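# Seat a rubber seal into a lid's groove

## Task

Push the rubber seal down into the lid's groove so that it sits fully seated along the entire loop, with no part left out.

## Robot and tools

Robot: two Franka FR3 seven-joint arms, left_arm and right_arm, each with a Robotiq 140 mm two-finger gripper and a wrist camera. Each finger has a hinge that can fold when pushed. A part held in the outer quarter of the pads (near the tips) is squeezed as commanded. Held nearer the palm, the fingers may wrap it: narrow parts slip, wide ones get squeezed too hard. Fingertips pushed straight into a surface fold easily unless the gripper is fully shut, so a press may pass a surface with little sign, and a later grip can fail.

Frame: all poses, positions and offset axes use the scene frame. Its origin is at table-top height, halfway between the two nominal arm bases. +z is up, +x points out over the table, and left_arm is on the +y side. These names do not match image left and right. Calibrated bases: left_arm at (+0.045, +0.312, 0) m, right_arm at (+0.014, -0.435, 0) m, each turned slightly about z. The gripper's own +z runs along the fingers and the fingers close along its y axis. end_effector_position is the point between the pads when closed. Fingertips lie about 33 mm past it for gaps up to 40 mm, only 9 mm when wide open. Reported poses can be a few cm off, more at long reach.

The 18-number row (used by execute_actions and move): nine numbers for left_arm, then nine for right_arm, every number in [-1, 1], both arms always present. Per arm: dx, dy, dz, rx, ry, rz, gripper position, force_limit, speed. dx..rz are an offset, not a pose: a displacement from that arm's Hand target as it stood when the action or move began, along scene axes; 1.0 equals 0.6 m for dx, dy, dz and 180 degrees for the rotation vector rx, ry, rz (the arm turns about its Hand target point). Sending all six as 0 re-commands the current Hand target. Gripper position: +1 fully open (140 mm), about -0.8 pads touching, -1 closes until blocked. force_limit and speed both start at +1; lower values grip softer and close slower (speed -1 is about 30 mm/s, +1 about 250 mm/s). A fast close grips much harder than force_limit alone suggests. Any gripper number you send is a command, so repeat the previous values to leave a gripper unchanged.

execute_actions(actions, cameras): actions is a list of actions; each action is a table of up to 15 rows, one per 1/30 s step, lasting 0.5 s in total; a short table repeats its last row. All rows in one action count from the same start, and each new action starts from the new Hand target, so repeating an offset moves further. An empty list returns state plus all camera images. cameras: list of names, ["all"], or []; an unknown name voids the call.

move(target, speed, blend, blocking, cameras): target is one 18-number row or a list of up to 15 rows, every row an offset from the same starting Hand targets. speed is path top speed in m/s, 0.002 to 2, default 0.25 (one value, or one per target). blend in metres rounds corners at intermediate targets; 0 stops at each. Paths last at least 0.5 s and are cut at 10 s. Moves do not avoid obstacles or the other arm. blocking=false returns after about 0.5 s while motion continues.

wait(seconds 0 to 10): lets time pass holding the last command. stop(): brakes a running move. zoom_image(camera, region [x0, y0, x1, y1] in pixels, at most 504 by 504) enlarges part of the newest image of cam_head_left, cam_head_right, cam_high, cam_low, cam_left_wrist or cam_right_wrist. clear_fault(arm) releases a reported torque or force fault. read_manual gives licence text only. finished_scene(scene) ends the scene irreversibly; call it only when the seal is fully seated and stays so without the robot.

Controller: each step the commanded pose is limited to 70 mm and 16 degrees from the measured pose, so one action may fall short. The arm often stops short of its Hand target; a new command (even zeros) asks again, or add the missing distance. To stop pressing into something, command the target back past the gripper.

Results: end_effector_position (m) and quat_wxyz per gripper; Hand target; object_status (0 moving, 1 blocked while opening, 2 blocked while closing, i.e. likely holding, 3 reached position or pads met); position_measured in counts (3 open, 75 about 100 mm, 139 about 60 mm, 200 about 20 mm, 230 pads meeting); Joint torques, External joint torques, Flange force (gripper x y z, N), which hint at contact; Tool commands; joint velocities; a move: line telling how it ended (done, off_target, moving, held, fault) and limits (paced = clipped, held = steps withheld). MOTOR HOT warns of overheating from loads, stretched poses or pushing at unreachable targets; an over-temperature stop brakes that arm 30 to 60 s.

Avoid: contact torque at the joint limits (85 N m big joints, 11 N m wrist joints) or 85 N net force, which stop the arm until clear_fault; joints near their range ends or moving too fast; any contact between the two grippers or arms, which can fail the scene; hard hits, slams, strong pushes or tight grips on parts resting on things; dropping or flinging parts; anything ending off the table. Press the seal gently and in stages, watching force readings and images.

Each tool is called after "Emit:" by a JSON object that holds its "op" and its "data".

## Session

Emit:
{"op": "execute_actions", "data": {"actions": []}}

Emit:
{"op": "zoom_image", "data": {"camera": "cam_head_left", "region": [240, 200, 540, 420]}}

Scene clock: 0.00 s.
left_arm: end_effector_position=(+0.6612, +0.6772, +0.2225) position_measured=3 object_status=3 end_effector_quat_wxyz=(-0.241, +0.628, -0.417, +0.612) | right_arm: end_effector_position=(+0.2236, -0.3092, +0.1765) position_measured=3 object_status=3 end_effector_quat_wxyz=(-0.206, -0.293, +0.931, -0.065)
Joint positions: left_arm=[0.825 0.379 0.098 -2.128 -1.895 1.928 1.913] | right_arm=[0.424 -0.459 0.175 -2.628 0.041 1.742 1.468]
Joint velocities: within noise
Joint torques (N m): no reading
External joint torques (N m): no reading
Flange force (N): no reading
Hand target: left_arm +0.6612, +0.6772, +0.2225; -0.241, +0.628, -0.417, +0.612 | right_arm +0.2236, -0.3092, +0.1765; -0.206, -0.293, +0.931, -0.065
Tool commands: left_gripper/position=+1.0 left_gripper/force_limit=+1.0 left_gripper/speed=+1.0 right_gripper/position=+1.0 right_gripper/force_limit=+1.0 right_gripper/speed=+1.0

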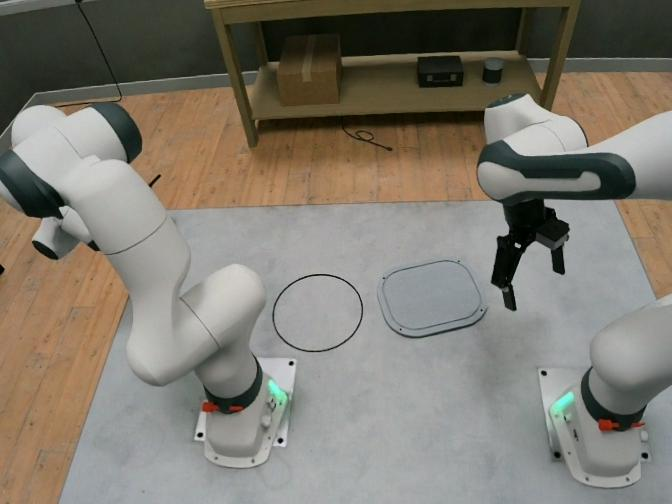

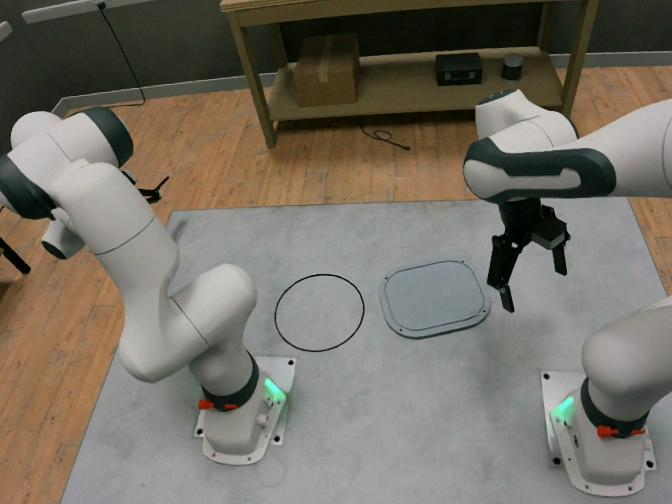

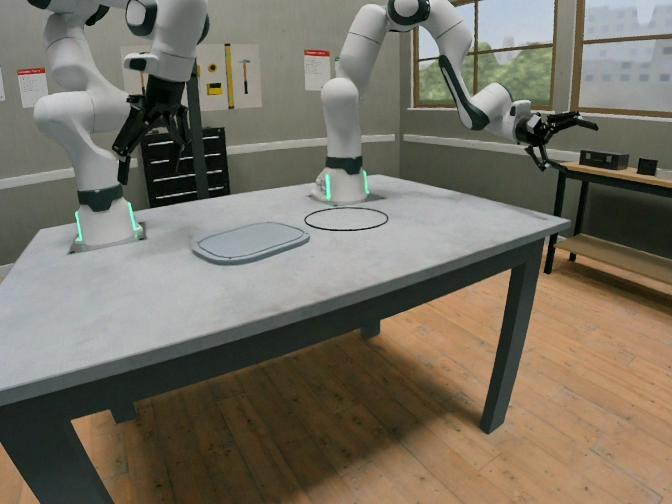

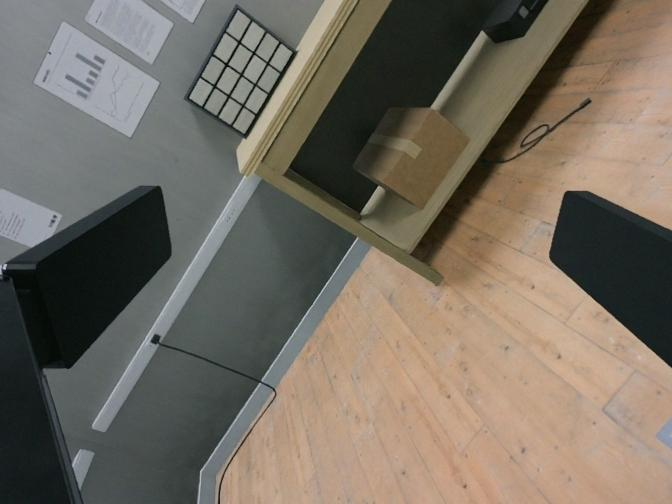

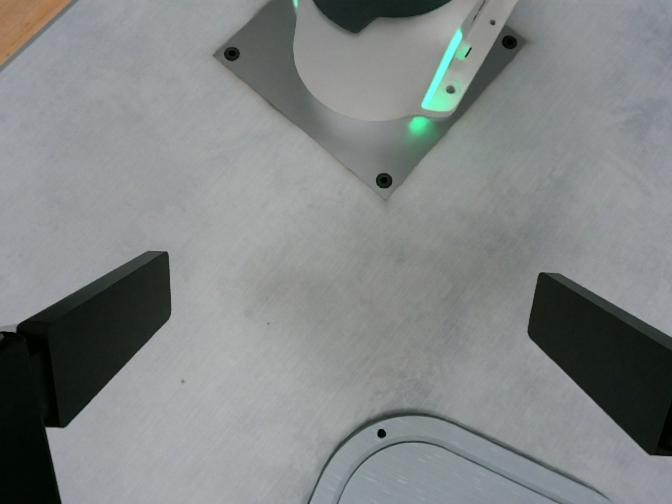

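Scaled by 1.680 from the camera's 672x504 image, which has a finer 960x720 frame.

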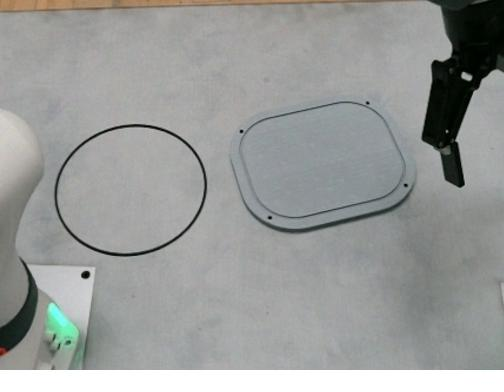

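Emit:
{"op": "move", "data": {"target": [-0.4,-0.545,0.2125,0.4427,0.2468,-0.4369,-0.3,-1,-0.5,0.019,0.293,0.206,0.0595,-0.1258,-0.1055,-1,-1,0], "speed": 0.3, "cameras": ["cam_right_wrist","cam_head_left"]}}

Emit:
{"op": "zoom_image", "data": {"camera": "cam_right_wrist", "region": [100, 30, 600, 330]}}

Scene clock: 26.37 s.
left_arm: end_effector_position=(+0.4226, +0.3490, +0.3492) position_measured=167 object_status=3 end_effector_quat_wxyz=(+0.001, -0.131, +0.991, -0.003) | right_arm: end_effector_position=(+0.2345, -0.1348, +0.2991) position_measured=233 object_status=3 end_effector_quat_wxyz=(-0.001, -0.139, +0.990, -0.002)
Joint positions: left_arm=[0.647 -0.628 -0.391 -2.284 -0.234 1.691 1.637] | right_arm=[0.357 -0.678 0.496 -2.417 0.309 1.785 1.936]
Joint velocities: left_arm=[within noise] | right_arm=[0 0 0.001 0.001 -0.001 -0.001 0.005]
Joint torques (N m): left_arm=[0.1 -10.19 6.04 24.49 1.15 2 -0.25] | right_arm=[-0.53 -6.23 -8.4 25 1.14 2.55 0.09]
External joint torques (N m): left_arm=[0.1 -1.39 -0.12 0.57 0.35 -0.45 -0.25] | right_arm=[-0.56 -0.18 0.58 1.21 0.3 0.1 0.09]
Flange force (N): left_arm=[3.2 -0.5 -2.4] | right_arm=[-2.3 2.9 -2.2]
Hand target: left_arm +0.4212, +0.3502, +0.3500; +0.000, -0.133, +0.991, +0.000 | right_arm +0.2350, -0.1334, +0.3001; +0.000, -0.136, +0.991, +0.000
Off the commanded pose: left_arm 0.002 m, 0 deg | right_arm 0.002 m, 0 deg.
move: done
Images, in order (width x height): cam_head_left 672x504, cam_right_wrist 672x504.

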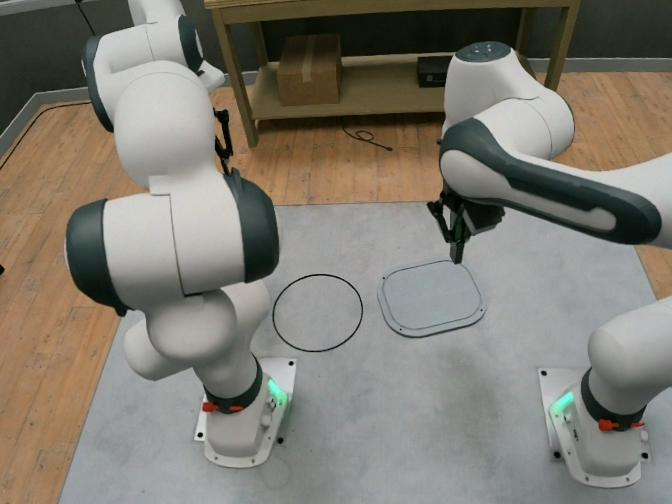

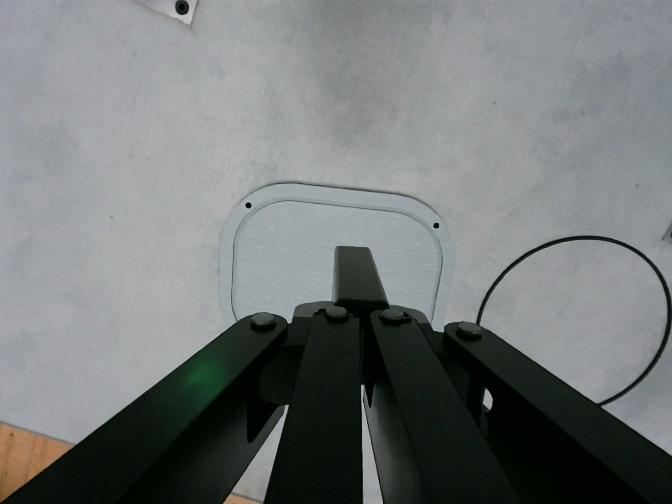

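Scaled by 1.008 from the camera's 672x504 image, which has a finer 960x720 frame.

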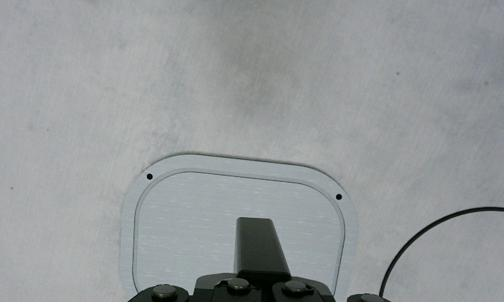

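Emit:
{"op": "move", "data": {"target": [0,0,0,0,0,0,-0.3,-1,-0.5,0.144,0.315,-0.3,0,0,-0.017,-0.4,-1,0], "cameras": ["cam_right_wrist"]}}

Scene clock: 51.77 s.
left_arm: end_effector_position=(+0.4224, +0.3493, +0.3491) position_measured=167 object_status=3 end_effector_quat_wxyz=(+0.001, -0.131, +0.991, -0.003) | right_arm: end_effector_position=(+0.3215, +0.0561, +0.1205) position_measured=179 object_status=3 end_effector_quat_wxyz=(+0.000, -0.111, +0.994, +0.002)
Joint positions: left_arm=[0.649 -0.628 -0.392 -2.284 -0.234 1.69 1.637] | right_arm=[0.362 0.271 0.718 -2.067 -0.229 2.263 2.516]
Joint velocities: left_arm=[within noise] | right_arm=[-0.001 0.001 -0.001 0 -0.001 0 0.006]
Joint torques (N m): left_arm=[0.12 -10.31 6.06 24.55 0.92 2.05 -0.18] | right_arm=[0.32 -30.99 6.21 23.7 0.68 2.21 0.21]
External joint torques (N m): left_arm=[0.13 -1.47 -0.13 0.54 0.11 -0.41 -0.18] | right_arm=[0.41 -0.62 0.41 1.4 -0.03 -0.27 0.21]
Flange force (N): left_arm=[3.6 -0.5 -2.1] | right_arm=[-2.4 3.9 -2.4]
Hand target: left_arm +0.4212, +0.3502, +0.3500; +0.000, -0.133, +0.991, +0.000 | right_arm +0.3214, +0.0556, +0.1201; +0.000, -0.109, +0.994, +0.000
Off the commanded pose: left_arm 0.002 m, 0 deg | right_arm 0.001 m, 0 deg.
move: done
Images, in order (width x height): cam_right_wrist 672x504.

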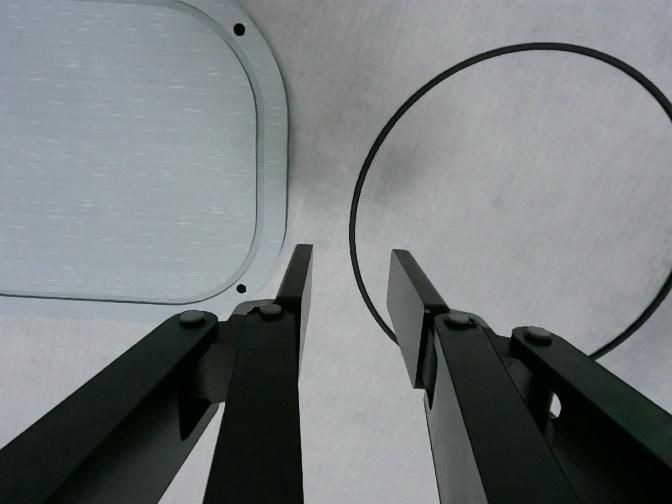

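Emit:
{"op": "move", "data": {"target": [[0,0,0,0,0,0,-0.3,-1,-0.5,0,0,-0.14,0,0,0,-0.4,-1,0],[0,0,0,0,0,0,-0.3,-1,-0.5,0,0,-0.157,0,0,0,-0.41,-1,0],[0,0,0,0,0,0,-0.3,-1,-0.5,0,0,-0.1565,0,0,0,-1,-1,-1],[0,0,0,0,0,0,-0.3,-1,-0.5,0,0,-0.09,0,0,0,-1,-1,-1],[-0.1,-0.25,-0.2,0,0,0,-0.3,-1,-0.5,0.0377,-0.31,-0.09,0,0,0,-1,-1,-1]], "speed": [0.1,0.04,0.05,0.1,0.12], "cameras": ["cam_right_wrist","cam_head_left","cam_left_wrist"]}}

Scene clock: 71.00 s.
left_arm: end_effector_position=(+0.3603, +0.2006, +0.2301) position_measured=167 object_status=3 end_effector_quat_wxyz=(-0.002, -0.129, +0.992, +0.001) | right_arm: end_effector_position=(+0.3437, -0.1306, +0.0658) position_measured=225 object_status=2 end_effector_quat_wxyz=(+0.000, -0.108, +0.994, -0.001)
Joint positions: left_arm=[0.486 -0.893 -0.683 -2.643 -0.532 1.832 1.453] | right_arm=[0.103 -0.037 0.688 -2.557 0.038 2.526 2.072]
Joint velocities: left_arm=[within noise] | right_arm=[0 0 -0.001 0 0 0 -0.007]
Joint torques (N m): left_arm=[-0.06 -0.81 11.52 21.31 0.54 2.36 -0.22] | right_arm=[-0.2 -20.62 -0.35 20.25 0.83 2.53 -0.33]
External joint torques (N m): left_arm=[-0.06 -1.4 0.14 -0.17 -0.25 -0.09 -0.22] | right_arm=[-0.23 -0.87 0.28 0.53 0.32 0.09 -0.33]
Flange force (N): left_arm=[5.6 1.4 -0.6] | right_arm=[2.5 -2.1 -4.4]
Hand target: left_arm +0.3612, +0.2002, +0.2300; +0.000, -0.133, +0.991, +0.000 | right_arm +0.3440, -0.1304, +0.0661; +0.000, -0.109, +0.994, +0.000
Off the commanded pose: left_arm 0.001 m, 1 deg | right_arm 0.000 m, 0 deg.
move: done
Images, in order (width x height): cam_head_left 672x504, cam_left_wrist 672x504, cam_right_wrist 672x504.

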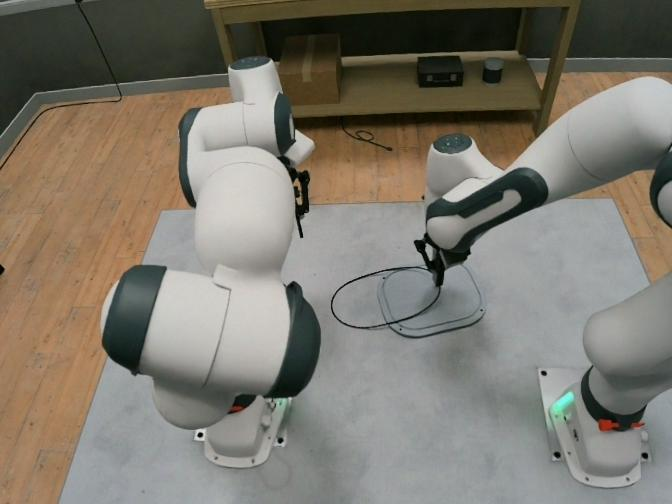

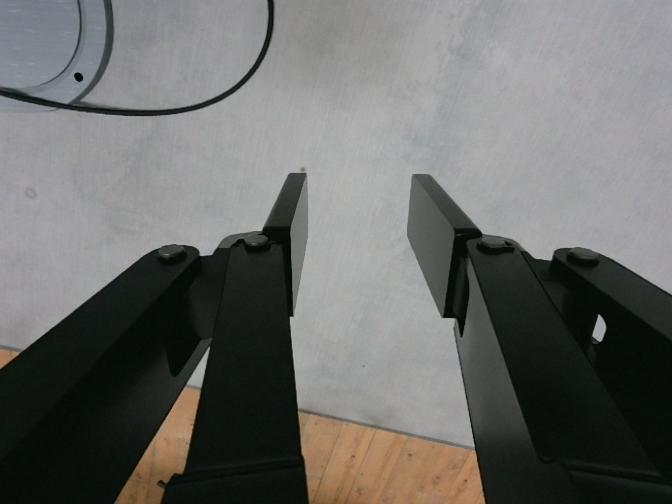

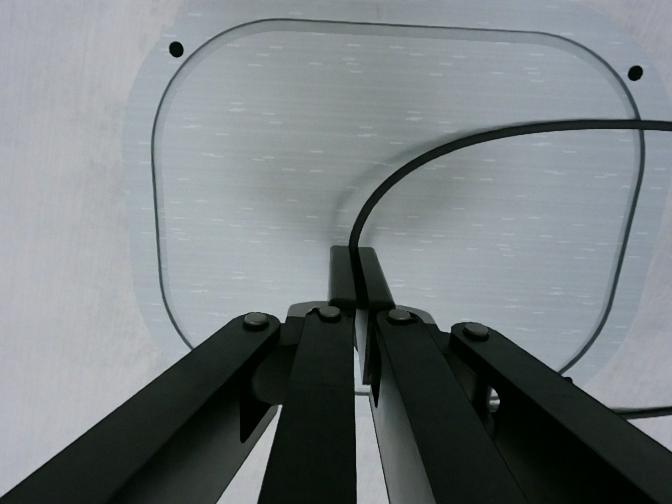

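Emit:
{"op": "move", "data": {"target": [[-0.082,-0.153,-0.1,0,0,0,-0.3,-1,-0.5,0,0,0,0,0,0,-1,-1,-1],[-0.082,-0.153,-0.285,0,0,0,-0.3,-1,-0.5,0,0,0,0,0,0,-1,-1,-1]], "speed": 0.15, "blend": [0.01,0], "cameras": ["cam_left_wrist","cam_low"]}}

Emit:
{"op": "zoom_image", "data": {"camera": "cam_low", "region": [180, 160, 400, 280]}}

Scene clock: 82.70 s.
left_arm: end_effector_position=(+0.3109, +0.1099, +0.0590) position_measured=167 object_status=3 end_effector_quat_wxyz=(-0.001, -0.136, +0.991, +0.002) | right_arm: end_effector_position=(+0.3437, -0.1306, +0.0658) position_measured=225 object_status=2 end_effector_quat_wxyz=(+0.000, -0.109, +0.994, -0.001)
Joint positions: left_arm=[0.45 -0.808 -1.257 -2.834 -1.015 2.201 1.354] | right_arm=[0.103 -0.037 0.688 -2.557 0.038 2.526 2.07]
Joint velocities: left_arm=[0.001 0.002 0 0.001 -0.001 0.003 0.006] | right_arm=[within noise]
Joint torques (N m): left_arm=[-0.06 4.69 14.05 14.01 0.45 2.41 0.29] | right_arm=[-0.17 -20.6 -0.13 20.25 0.83 2.53 -0.29]
External joint torques (N m): left_arm=[-0.12 0.05 0.22 0.57 -0.2 -0.04 0.29] | right_arm=[-0.16 -0.77 0.53 0.4 0.32 0.07 -0.29]
Flange force (N): left_arm=[-0.6 -0.2 -0.6] | right_arm=[2.7 -1.7 -4.0]
Hand target: left_arm +0.3120, +0.1084, +0.0590; +0.000, -0.133, +0.991, +0.000 | right_arm +0.3440, -0.1304, +0.0661; +0.000, -0.109, +0.994, +0.000
Off the commanded pose: left_arm 0.002 m, 0 deg | right_arm 0.000 m, 0 deg.
move: done
Images, in order (width x height): cam_low 672x504, cam_left_wrist 672x504.

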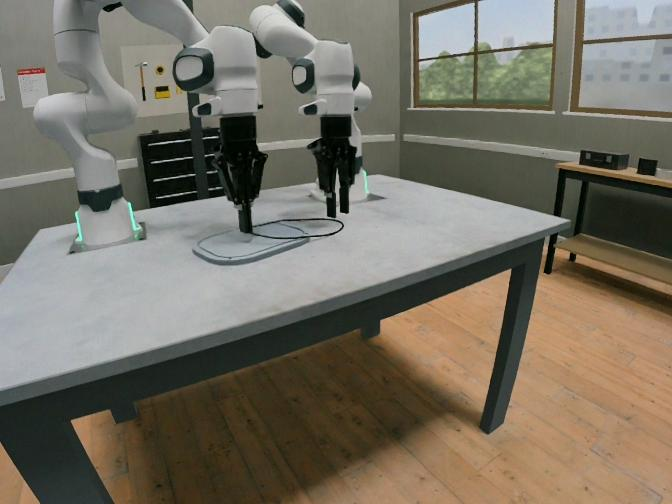

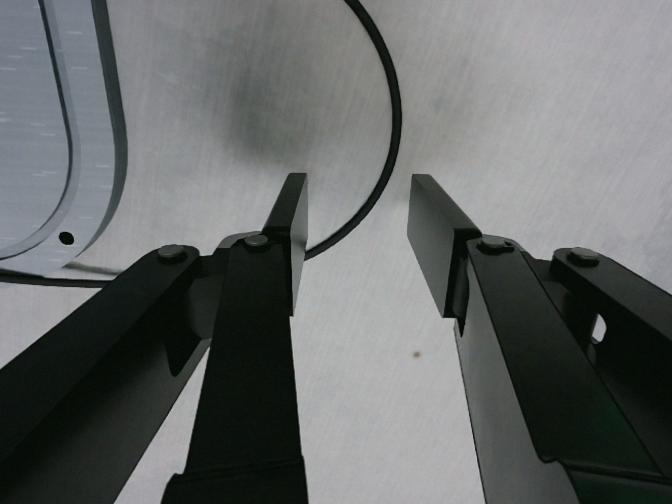

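Scaled by 2.291 from the camera's 672x504 image, which has a finer 960x720 frame.

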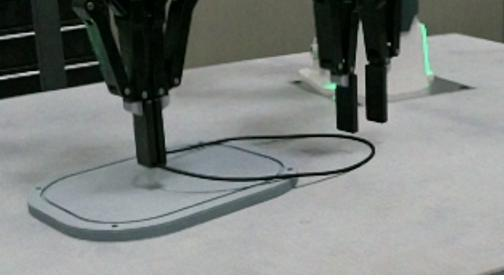

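Emit:
{"op": "move", "data": {"target": [[-0.024,-0.0133,0,0,0,0,-0.3,-1,-0.5,0.0077,-0.033,0,0,0,0,-1,-1,-1],[-0.024,-0.0133,-0.0305,0,0,0,-0.31,-1,-0.5,0.0077,-0.033,0,0,0,0,-1,-1,-1]], "speed": 0.05, "cameras": ["cam_left_wrist"]}}

Scene clock: 91.87 s.
left_arm: end_effector_position=(+0.2972, +0.1007, +0.0410) position_measured=168 object_status=3 end_effector_quat_wxyz=(+0.000, -0.134, +0.991, +0.001) | right_arm: end_effector_position=(+0.3482, -0.1503, +0.0658) position_measured=225 object_status=2 end_effector_quat_wxyz=(-0.001, -0.109, +0.994, -0.001)
Joint positions: left_arm=[0.429 -0.785 -1.325 -2.852 -1.076 2.25 1.338] | right_arm=[0.096 -0.067 0.659 -2.588 0.07 2.531 2.007]
Joint velocities: left_arm=[-0.001 0.003 0.001 0 0 0.003 0.001] | right_arm=[within noise]
Joint torques (N m): left_arm=[-0.23 5.58 14.11 12.35 0.64 2.4 0.15] | right_arm=[-0.1 -20.24 -0.81 20.15 0.85 2.53 -0.25]
External joint torques (N m): left_arm=[-0.22 0.51 0.59 0 0.01 -0.06 0.15] | right_arm=[-0.11 -0.79 0.33 0.36 0.35 0.07 -0.25]
Flange force (N): left_arm=[0.5 1.5 -1.9] | right_arm=[2.8 -1.6 -3.8]
Hand target: left_arm +0.2976, +0.1005, +0.0407; +0.000, -0.133, +0.991, +0.000 | right_arm +0.3486, -0.1502, +0.0661; +0.000, -0.109, +0.994, +0.000
Off the commanded pose: left_arm 0.001 m, 0 deg | right_arm 0.001 m, 0 deg.
move: done
Images, in order (width x height): cam_left_wrist 672x504.

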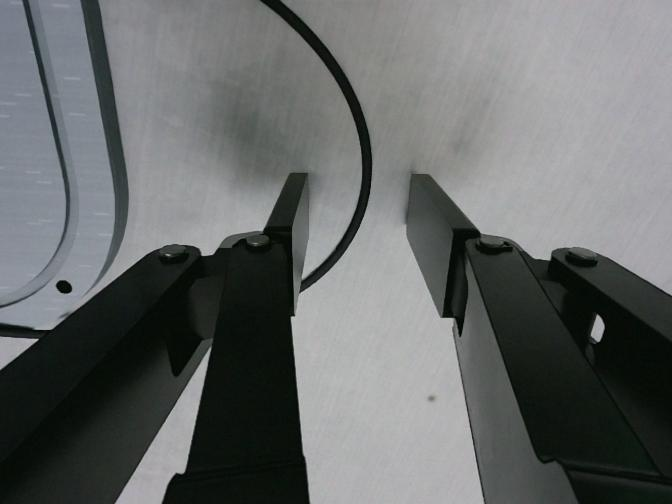

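Emit:
{"op": "move", "data": {"target": [[0,0,-0.0005,0,0,0,-1,-1,-1,0,0,0,0,0,0,-1,-1,-1],[0,0,0.07,0,0,0,-1,-1,-1,0,0,0.01,0,0,0,-1,-1,-1],[0.0157,-0.1825,0.07,0,0,0,-1,-1,-1,0.0107,-0.1147,0.01,0,0,0,-1,-1,-1]], "speed": 0.08, "blend": [0,0.005,0], "cameras": ["cam_left_wrist","cam_right_wrist","cam_head_left","cam_low"]}}

Emit:
{"op": "zoom_image", "data": {"camera": "cam_head_left", "region": [360, 230, 500, 350]}}

Scene clock: 103.17 s.
left_arm: end_effector_position=(+0.3080, -0.0078, +0.0830) position_measured=230 object_status=3 end_effector_quat_wxyz=(+0.002, -0.129, +0.992, +0.001) | right_arm: end_effector_position=(+0.3548, -0.2195, +0.0718) position_measured=225 object_status=2 end_effector_quat_wxyz=(-0.001, -0.108, +0.994, -0.001)
Joint positions: left_arm=[0.503 -0.825 -1.4 -2.579 -0.994 2.107 1.133] | right_arm=[0.105 -0.189 0.525 -2.696 0.161 2.523 1.802]
Joint velocities: left_arm=[-0.001 -0.001 -0.001 -0.001 -0.002 0 -0.004] | right_arm=[0.001 0.001 0.001 0.002 0 0.001 -0.006]
Joint torques (N m): left_arm=[0.13 8.11 18.6 14.74 0.44 2.1 -0.19] | right_arm=[0.31 -18.5 -2.41 20.11 0.85 2.54 -0.25]
External joint torques (N m): left_arm=[0 -1.03 0.26 0.69 -0.24 -0.4 -0.19] | right_arm=[0.28 -0.78 0.03 0.38 0.36 0.09 -0.25]
Flange force (N): left_arm=[1.2 -1.0 -2.8] | right_arm=[2.8 -0.9 -3.3]
Hand target: left_arm +0.3071, -0.0090, +0.0827; +0.000, -0.133, +0.991, +0.000 | right_arm +0.3550, -0.2190, +0.0721; +0.000, -0.109, +0.994, +0.000
Off the commanded pose: left_arm 0.002 m, 1 deg | right_arm 0.001 m, 0 deg.
move: done
Images, in order (width x height): cam_head_left 672x504, cam_low 672x504, cam_left_wrist 672x504, cam_right_wrist 672x504.

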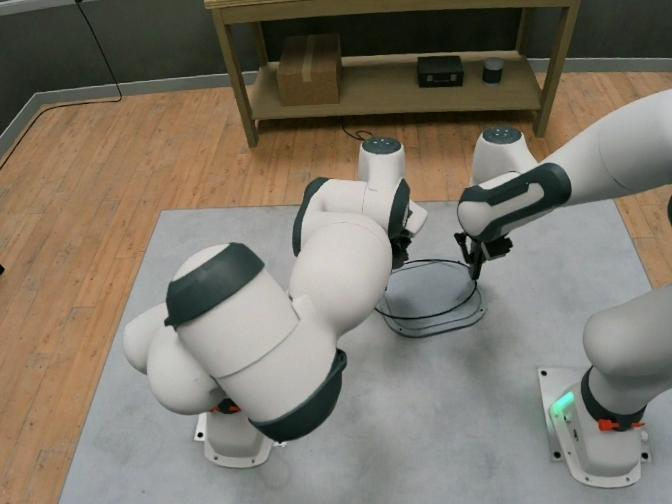

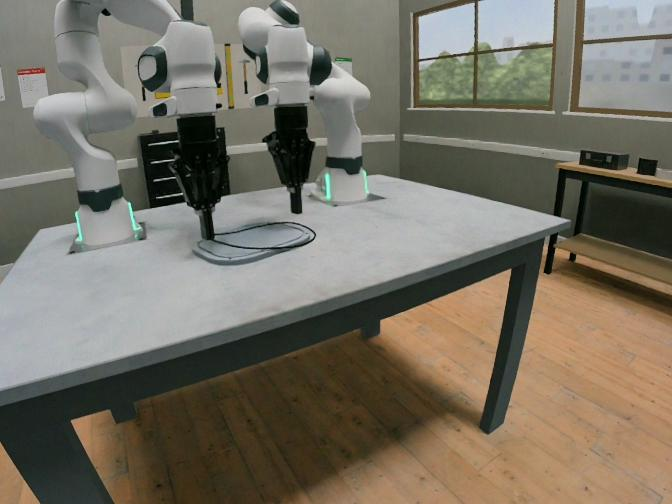

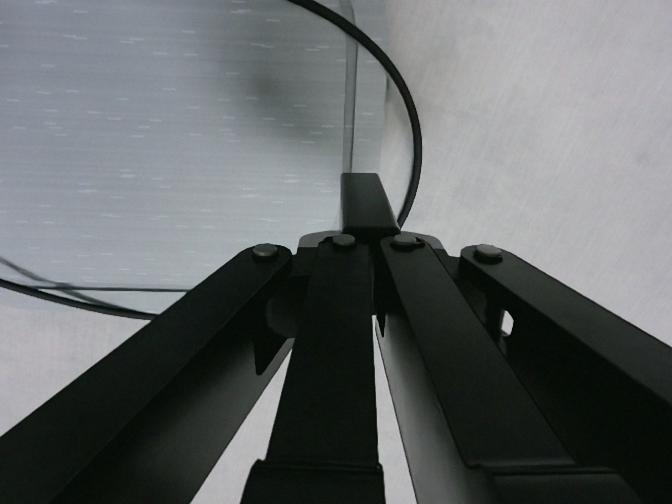

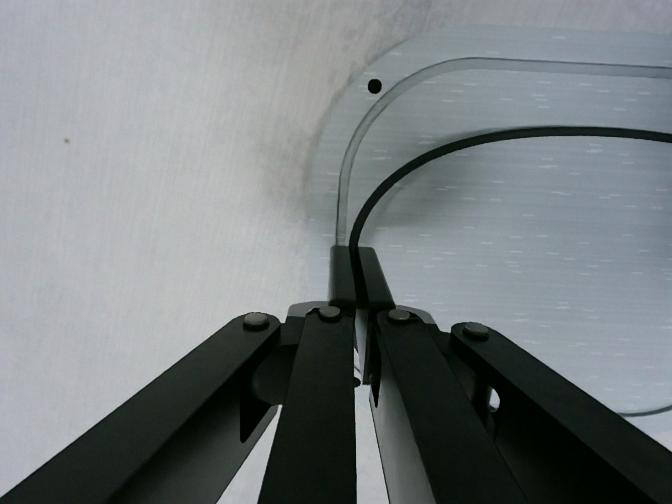

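Scaled by 3.600 from the camera's 672x504 image, which has a finer 960x720 frame.

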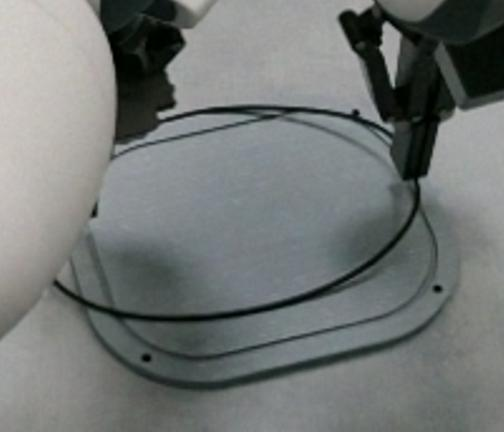

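Emit:
{"op": "move", "data": {"target": [[-0.011,0.04,0,0,0,0,-0.4,-1,-0.5,0,0,-0.03,0,0,0,-1,-1,-1],[-0.011,0.04,-0.03,0,0,0,-0.4,-1,-0.5,0,0,-0.03,0,0,0,-1,-1,-1]], "speed": 0.08, "cameras": ["cam_left_wrist","cam_low"]}}

Emit:
{"op": "zoom_image", "data": {"camera": "cam_low", "region": [180, 180, 340, 280]}}

Scene clock: 122.00 s.
left_arm: end_effector_position=(+0.2999, +0.0155, +0.0652) position_measured=179 object_status=3 end_effector_quat_wxyz=(+0.000, -0.135, +0.991, +0.002) | right_arm: end_effector_position=(+0.3550, -0.2185, +0.0550) position_measured=225 object_status=2 end_effector_quat_wxyz=(+0.000, -0.110, +0.994, +0.001)
Joint positions: left_arm=[0.475 -0.81 -1.404 -2.655 -1.025 2.156 1.16] | right_arm=[0.094 -0.138 0.534 -2.706 0.135 2.584 1.818]
Joint velocities: left_arm=[0 0 0 0 0 0.004 0.004] | right_arm=[within noise]
Joint torques (N m): left_arm=[0.13 7.92 17.29 13.51 0.38 2.39 0.15] | right_arm=[-0.28 -17.93 -1.15 19.72 0.09 2.56 0.08]
External joint torques (N m): left_arm=[0.11 -0.22 0.22 0 -0.27 -0.1 0.15] | right_arm=[-0.3 0.53 0.65 0.79 -0.36 0.11 0.08]
Flange force (N): left_arm=[0.0 0.7 -0.4] | right_arm=[-5.3 2.5 3.2]
Hand target: left_arm +0.3005, +0.0150, +0.0647; +0.000, -0.133, +0.991, +0.000 | right_arm +0.3550, -0.2190, +0.0541; +0.000, -0.109, +0.994, +0.000
Off the commanded pose: left_arm 0.001 m, 0 deg | right_arm 0.001 m, 0 deg.
move: done
Images, in order (width x height): cam_low 672x504, cam_left_wrist 672x504.

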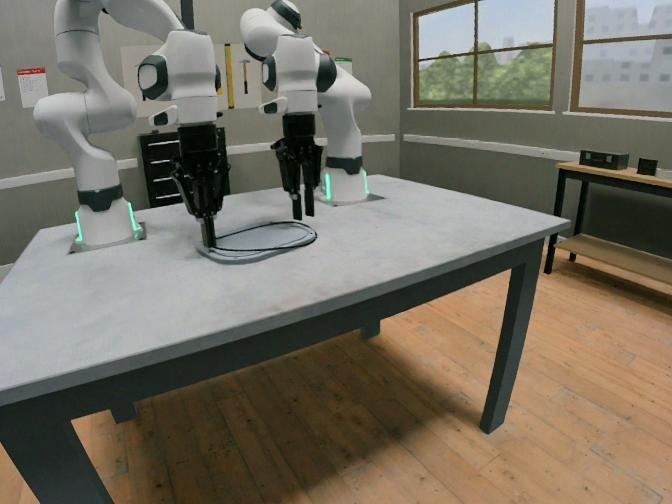

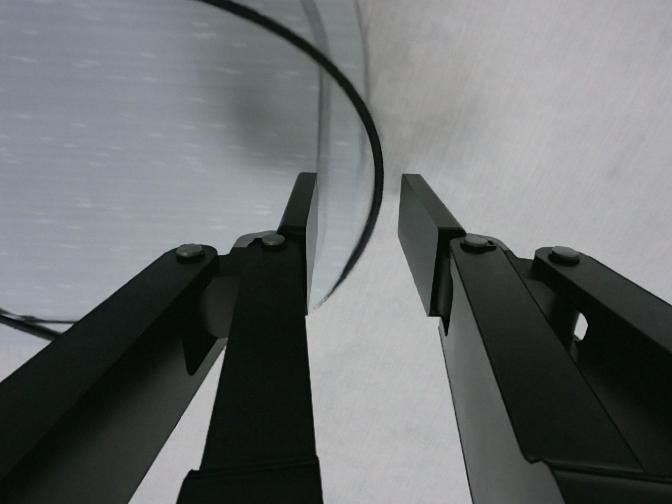

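Scaled by 3.150 from the camera's 672x504 image, which has a finer 960x720 frame.

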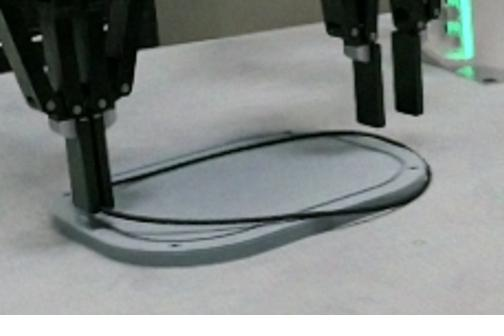

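Emit:
{"op": "move", "data": {"target": [[-0.002,0.008,-0.0195,0,0,0,-0.4,-1,-0.5,0,0,0,0,0,0,-1,-1,-1],[-0.002,0.008,-0.019,0,0,0,-1,-1,-1,0,0,0,0,0,0,-1,-1,-1]], "speed": 0.05, "cameras": ["cam_left_wrist","cam_low"]}}

Emit:
{"op": "zoom_image", "data": {"camera": "cam_low", "region": [180, 180, 340, 280]}}

Scene clock: 130.20 s.
left_arm: end_effector_position=(+0.2989, +0.0197, +0.0537) position_measured=230 object_status=3 end_effector_quat_wxyz=(+0.000, -0.134, +0.991, +0.002) | right_arm: end_effector_position=(+0.3551, -0.2185, +0.0550) position_measured=225 object_status=2 end_effector_quat_wxyz=(+0.000, -0.110, +0.994, +0.001)
Joint positions: left_arm=[0.49 -0.794 -1.438 -2.67 -1.049 2.191 1.177] | right_arm=[0.094 -0.138 0.534 -2.706 0.135 2.584 1.819]
Joint torques (N m): left_arm=[-0.23 8.1 17.42 12.53 0.67 2.39 0.14] | right_arm=[-0.26 -17.91 -1.23 19.68 0.1 2.53 0.11]
External joint torques (N m): left_arm=[-0.15 -0.21 0.82 -0.48 0.03 -0.07 0.14] | right_arm=[-0.36 0.67 0.51 0.67 -0.35 0.06 0.11]
Flange force (N): left_arm=[1.9 3.9 -4.0] | right_arm=[-5.4 2.3 3.5]
Hand target: left_arm +0.2993, +0.0198, +0.0533; +0.000, -0.133, +0.991, +0.000 | right_arm +0.3550, -0.2190, +0.0541; +0.000, -0.109, +0.994, +0.000
Off the commanded pose: left_arm 0.001 m, 0 deg | right_arm 0.001 m, 0 deg.
move: done
Images, in order (width x height): cam_low 672x504, cam_left_wrist 672x504.

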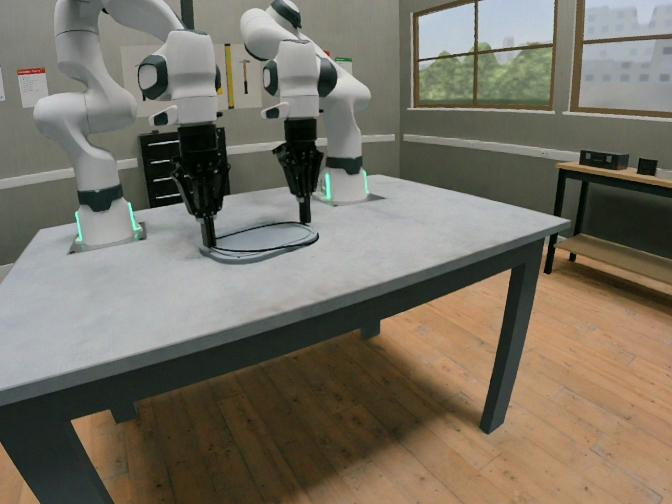

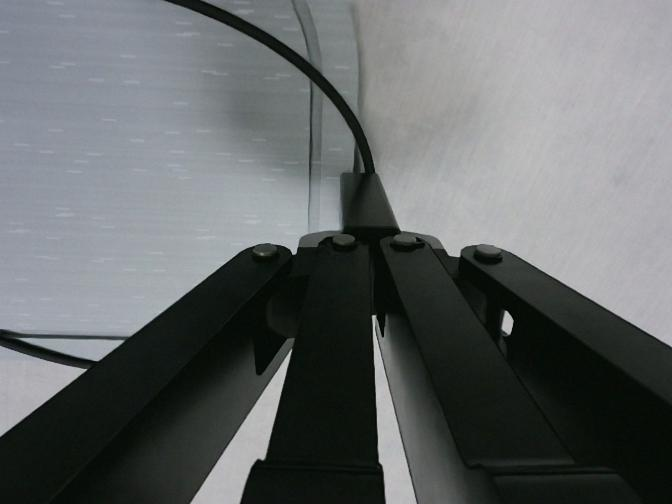

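Scaled by 3.150 from the camera's 672x504 image, which has a finer 960x720 frame.

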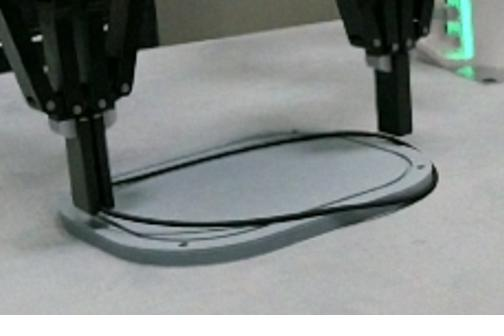

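Emit:
{"op": "move", "data": {"target": [[0,0,0,0,0,0,-0.4,-1,0,0,0,0,0,0,0,-1,-1,-1],[0,0,-0.017,0,0,0,-0.4,-1,-0.5,0,0,0,0,0,0,-1,-1,-1],[0,0,-0.0165,0,0,0,-1,-1,-1,0,0,0,0,0,0,-1,-1,-1]], "speed": 0.04, "cameras": ["cam_left_wrist","cam_low"]}}

Emit:
{"op": "zoom_image", "data": {"camera": "cam_low", "region": [180, 180, 340, 280]}}

Scene clock: 139.20 s.
left_arm: end_effector_position=(+0.3011, +0.0160, +0.0463) position_measured=216 object_status=0 end_effector_quat_wxyz=(+0.002, -0.133, +0.991, -0.003) | right_arm: end_effector_position=(+0.3551, -0.2185, +0.0550) position_measured=225 object_status=2 end_effector_quat_wxyz=(+0.000, -0.110, +0.994, +0.001)
Joint positions: left_arm=[0.513 -0.78 -1.473 -2.667 -1.074 2.221 1.19] | right_arm=[0.094 -0.138 0.534 -2.706 0.135 2.584 1.819]
Joint torques (N m): left_arm=[0.88 8.46 13.93 9.52 0.01 2.56 -0.03] | right_arm=[-0.28 -17.96 -1.17 19.68 0.09 2.54 0.07]
External joint torques (N m): left_arm=[0.85 -0.26 -2.64 -3.1 -0.62 0.08 -0.03] | right_arm=[-0.24 0.56 0.7 0.72 -0.36 0.08 0.07]
Flange force (N): left_arm=[-1.4 0.7 14.8] | right_arm=[-5.1 2.5 3.2]
Hand target: left_arm +0.2993, +0.0198, +0.0434; +0.000, -0.133, +0.991, +0.000 | right_arm +0.3550, -0.2190, +0.0541; +0.000, -0.109, +0.994, +0.000
Off the commanded pose: left_arm 0.005 m, 0 deg | right_arm 0.001 m, 0 deg.
move: off_target (left_arm)
Images, in order (width x height): cam_low 672x504, cam_left_wrist 672x504.

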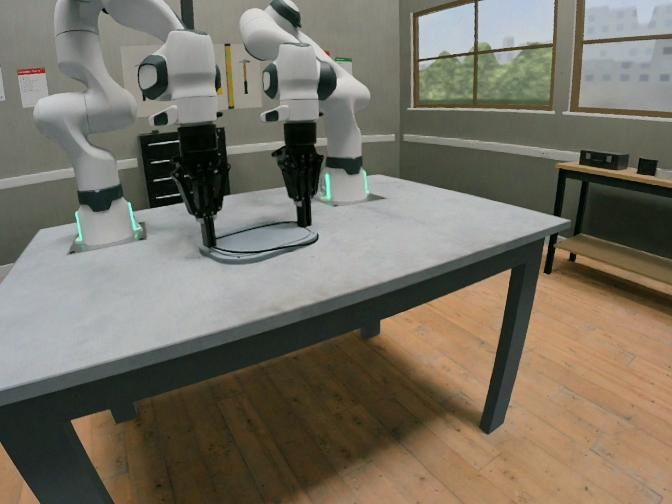

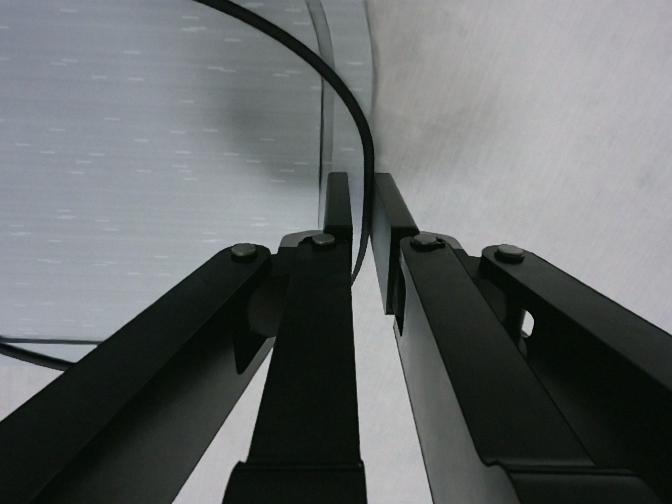

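Scaled by 3.150 from the camera's 672x504 image, which has a finer 960x720 frame.

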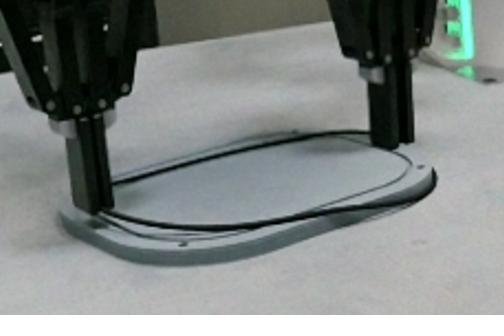

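Emit:
{"op": "move", "data": {"target": [[0,0,0.008,0,0,0,-1,-1,-1,0,0,0,0,0,0,-1,-1,-1]], "speed": 0.03, "cameras": ["cam_left_wrist"]}}

Scene clock: 143.23 s.
left_arm: end_effector_position=(+0.3002, +0.0179, +0.0483) position_measured=217 object_status=2 end_effector_quat_wxyz=(+0.000, -0.133, +0.991, -0.003) | right_arm: end_effector_position=(+0.3551, -0.2185, +0.0550) position_measured=225 object_status=2 end_effector_quat_wxyz=(+0.000, -0.110, +0.994, +0.001)
Joint positions: left_arm=[0.505 -0.781 -1.46 -2.671 -1.068 2.213 1.191] | right_arm=[0.094 -0.138 0.534 -2.706 0.135 2.584 1.819]
Joint velocities: left_arm=[-0.001 -0.001 0.001 0 0.001 -0.005 0] | right_arm=[within noise]
Joint torques (N m): left_arm=[-0.67 6.79 17.29 12.42 0.93 2.07 -0.13] | right_arm=[-0.25 -17.93 -1.18 19.74 0.1 2.53 0.07]
External joint torques (N m): left_arm=[-0.64 -1.65 0.79 -0.43 0.31 -0.42 -0.13] | right_arm=[-0.21 0.51 0.69 0.83 -0.35 0.08 0.07]
Flange force (N): left_arm=[5.6 4.9 -8.9] | right_arm=[-5.2 2.6 2.9]
Hand target: left_arm +0.2993, +0.0198, +0.0482; +0.000, -0.133, +0.991, +0.000 | right_arm +0.3550, -0.2190, +0.0541; +0.000, -0.109, +0.994, +0.000
Off the commanded pose: left_arm 0.002 m, 0 deg | right_arm 0.001 m, 0 deg.
move: done
Images, in order (width x height): cam_left_wrist 672x504.

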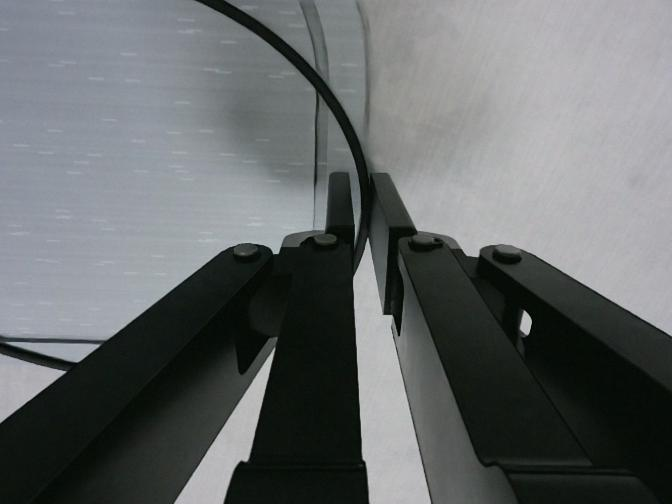

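Emit:
{"op": "move", "data": {"target": [[0,0,0.0005,0,0,0,-0.62,-1,-1,0,0,0,0,0,0,-1,-1,-1],[0.009,-0.034,0.001,0,0,0,-0.62,-1,-1,0,0,0,0,0,0,-1,-1,-1],[0.009,-0.034,0.0015,0,0,0,-1,-1,-1,0,0,0,0,0,0,-1,-1,-1]], "speed": 0.03, "cameras": ["cam_left_wrist","cam_low","cam_right_wrist"]}}

Emit:
{"op": "zoom_image", "data": {"camera": "cam_low", "region": [180, 180, 340, 280]}}

Scene clock: 154.30 s.
left_arm: end_effector_position=(+0.3045, -0.0015, +0.0490) position_measured=230 object_status=0 end_effector_quat_wxyz=(+0.000, -0.132, +0.991, -0.002) | right_arm: end_effector_position=(+0.3551, -0.2185, +0.0550) position_measured=225 object_status=2 end_effector_quat_wxyz=(+0.000, -0.110, +0.994, +0.001)
Joint positions: left_arm=[0.552 -0.783 -1.504 -2.615 -1.063 2.201 1.167] | right_arm=[0.094 -0.138 0.534 -2.706 0.135 2.584 1.819]
Joint torques (N m): left_arm=[-0.07 8.12 18.13 13.45 0.82 2.1 -0.23] | right_arm=[-0.28 -17.92 -1.18 19.77 0.09 2.55 0.07]
External joint torques (N m): left_arm=[-0.15 -1.71 0.67 0.56 0.19 -0.4 -0.23] | right_arm=[-0.25 0.62 0.68 0.76 -0.37 0.08 0.07]
Flange force (N): left_arm=[2.2 0.1 -6.1] | right_arm=[-5.4 2.6 3.4]
Hand target: left_arm +0.3047, -0.0006, +0.0491; +0.000, -0.133, +0.991, +0.000 | right_arm +0.3550, -0.2190, +0.0541; +0.000, -0.109, +0.994, +0.000
Off the commanded pose: left_arm 0.001 m, 0 deg | right_arm 0.001 m, 0 deg.
move: done
Images, in order (width x height): cam_low 672x504, cam_left_wrist 672x504, cam_right_wrist 672x504.

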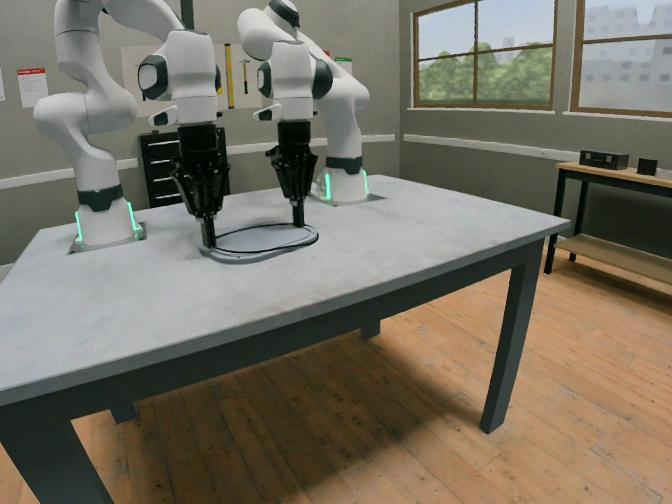

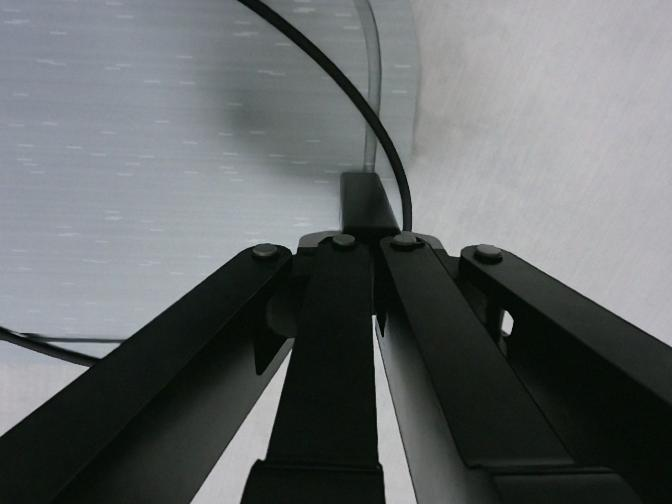

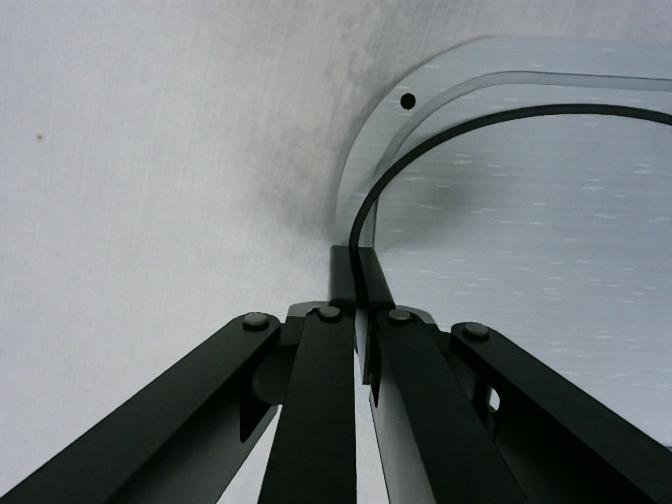

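Scaled by 3.150 from the camera's 672x504 image, which has a finer 960x720 frame.

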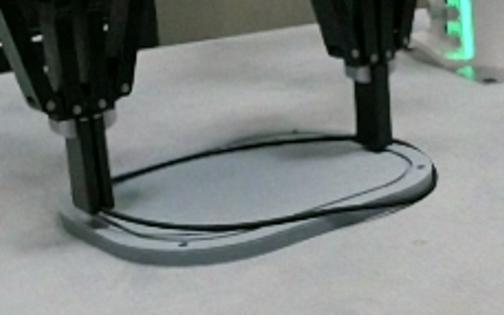

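Emit:
{"op": "move", "data": {"target": [[0,0,0.03,0,0,0,-0.5,-1,0,0,0,0,0,0,0,-1,-1,-1],[-0.007,0.0265,0.03,0,0,0,-0.51,-1,0,0,0,0,0,0,0,-1,-1,-1],[-0.007,0.0265,-0.004,0,0,0,-0.51,-1,0,0,0,0,0,0,0,-1,-1,-1],[-0.007,0.0265,-0.0035,0,0,0,-1,-1,-1,0,0,0,0,0,0,-1,-1,-1]], "speed": 0.05, "cameras": ["cam_left_wrist","cam_low"]}}

Emit:
{"op": "zoom_image", "data": {"camera": "cam_low", "region": [180, 180, 340, 280]}}

Scene clock: 174.00 s.
left_arm: end_effector_position=(+0.2999, +0.0178, +0.0464) position_measured=225 object_status=0 end_effector_quat_wxyz=(+0.000, -0.136, +0.991, +0.003) | right_arm: end_effector_position=(+0.3551, -0.2185, +0.0550) position_measured=225 object_status=2 end_effector_quat_wxyz=(+0.000, -0.110, +0.994, +0.001)
Joint positions: left_arm=[0.517 -0.784 -1.474 -2.662 -1.06 2.208 1.177] | right_arm=[0.094 -0.138 0.534 -2.706 0.135 2.584 1.819]
Joint torques (N m): left_arm=[-0.85 8.73 17.35 14.61 -0.06 2.43 0.2] | right_arm=[-0.17 -17.9 -1.12 19.72 0.1 2.53 0.09]
External joint torques (N m): left_arm=[-0.85 -0.1 0.67 1.93 -0.7 -0.03 0.2] | right_arm=[-0.22 0.66 0.66 0.76 -0.35 0.07 0.09]
Flange force (N): left_arm=[1.8 -1.1 -3.6] | right_arm=[-5.5 2.7 3.4]
Hand target: left_arm +0.3005, +0.0153, +0.0470; +0.000, -0.133, +0.991, +0.000 | right_arm +0.3550, -0.2190, +0.0541; +0.000, -0.109, +0.994, +0.000
Off the commanded pose: left_arm 0.003 m, 0 deg | right_arm 0.001 m, 0 deg.
move: done
Images, in order (width x height): cam_low 672x504, cam_left_wrist 672x504.

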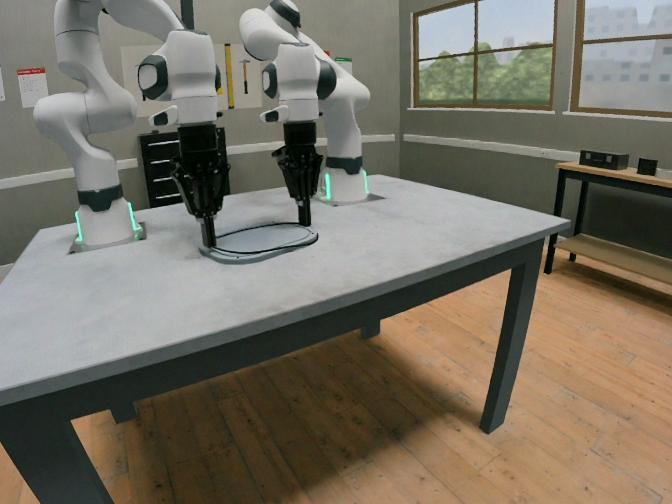

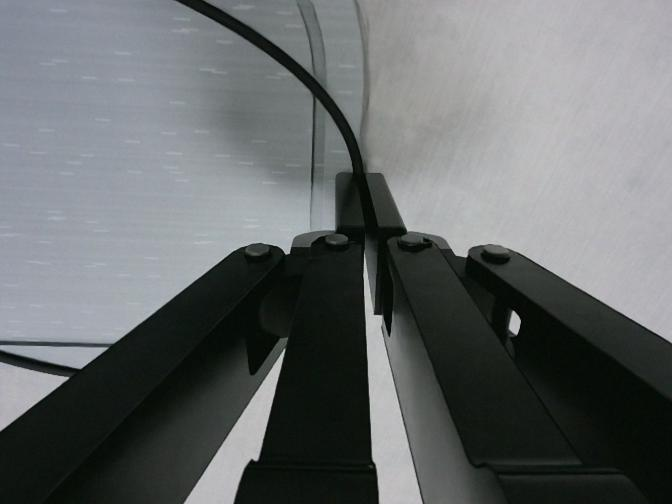

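Scaled by 3.150 from the camera's 672x504 image, which has a finer 960x720 frame.

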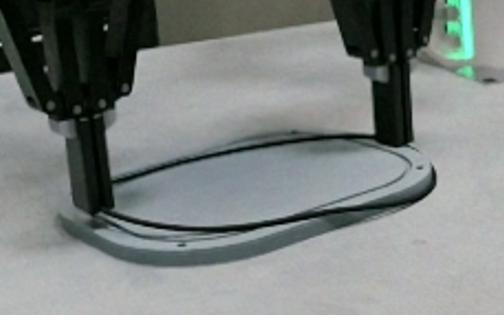

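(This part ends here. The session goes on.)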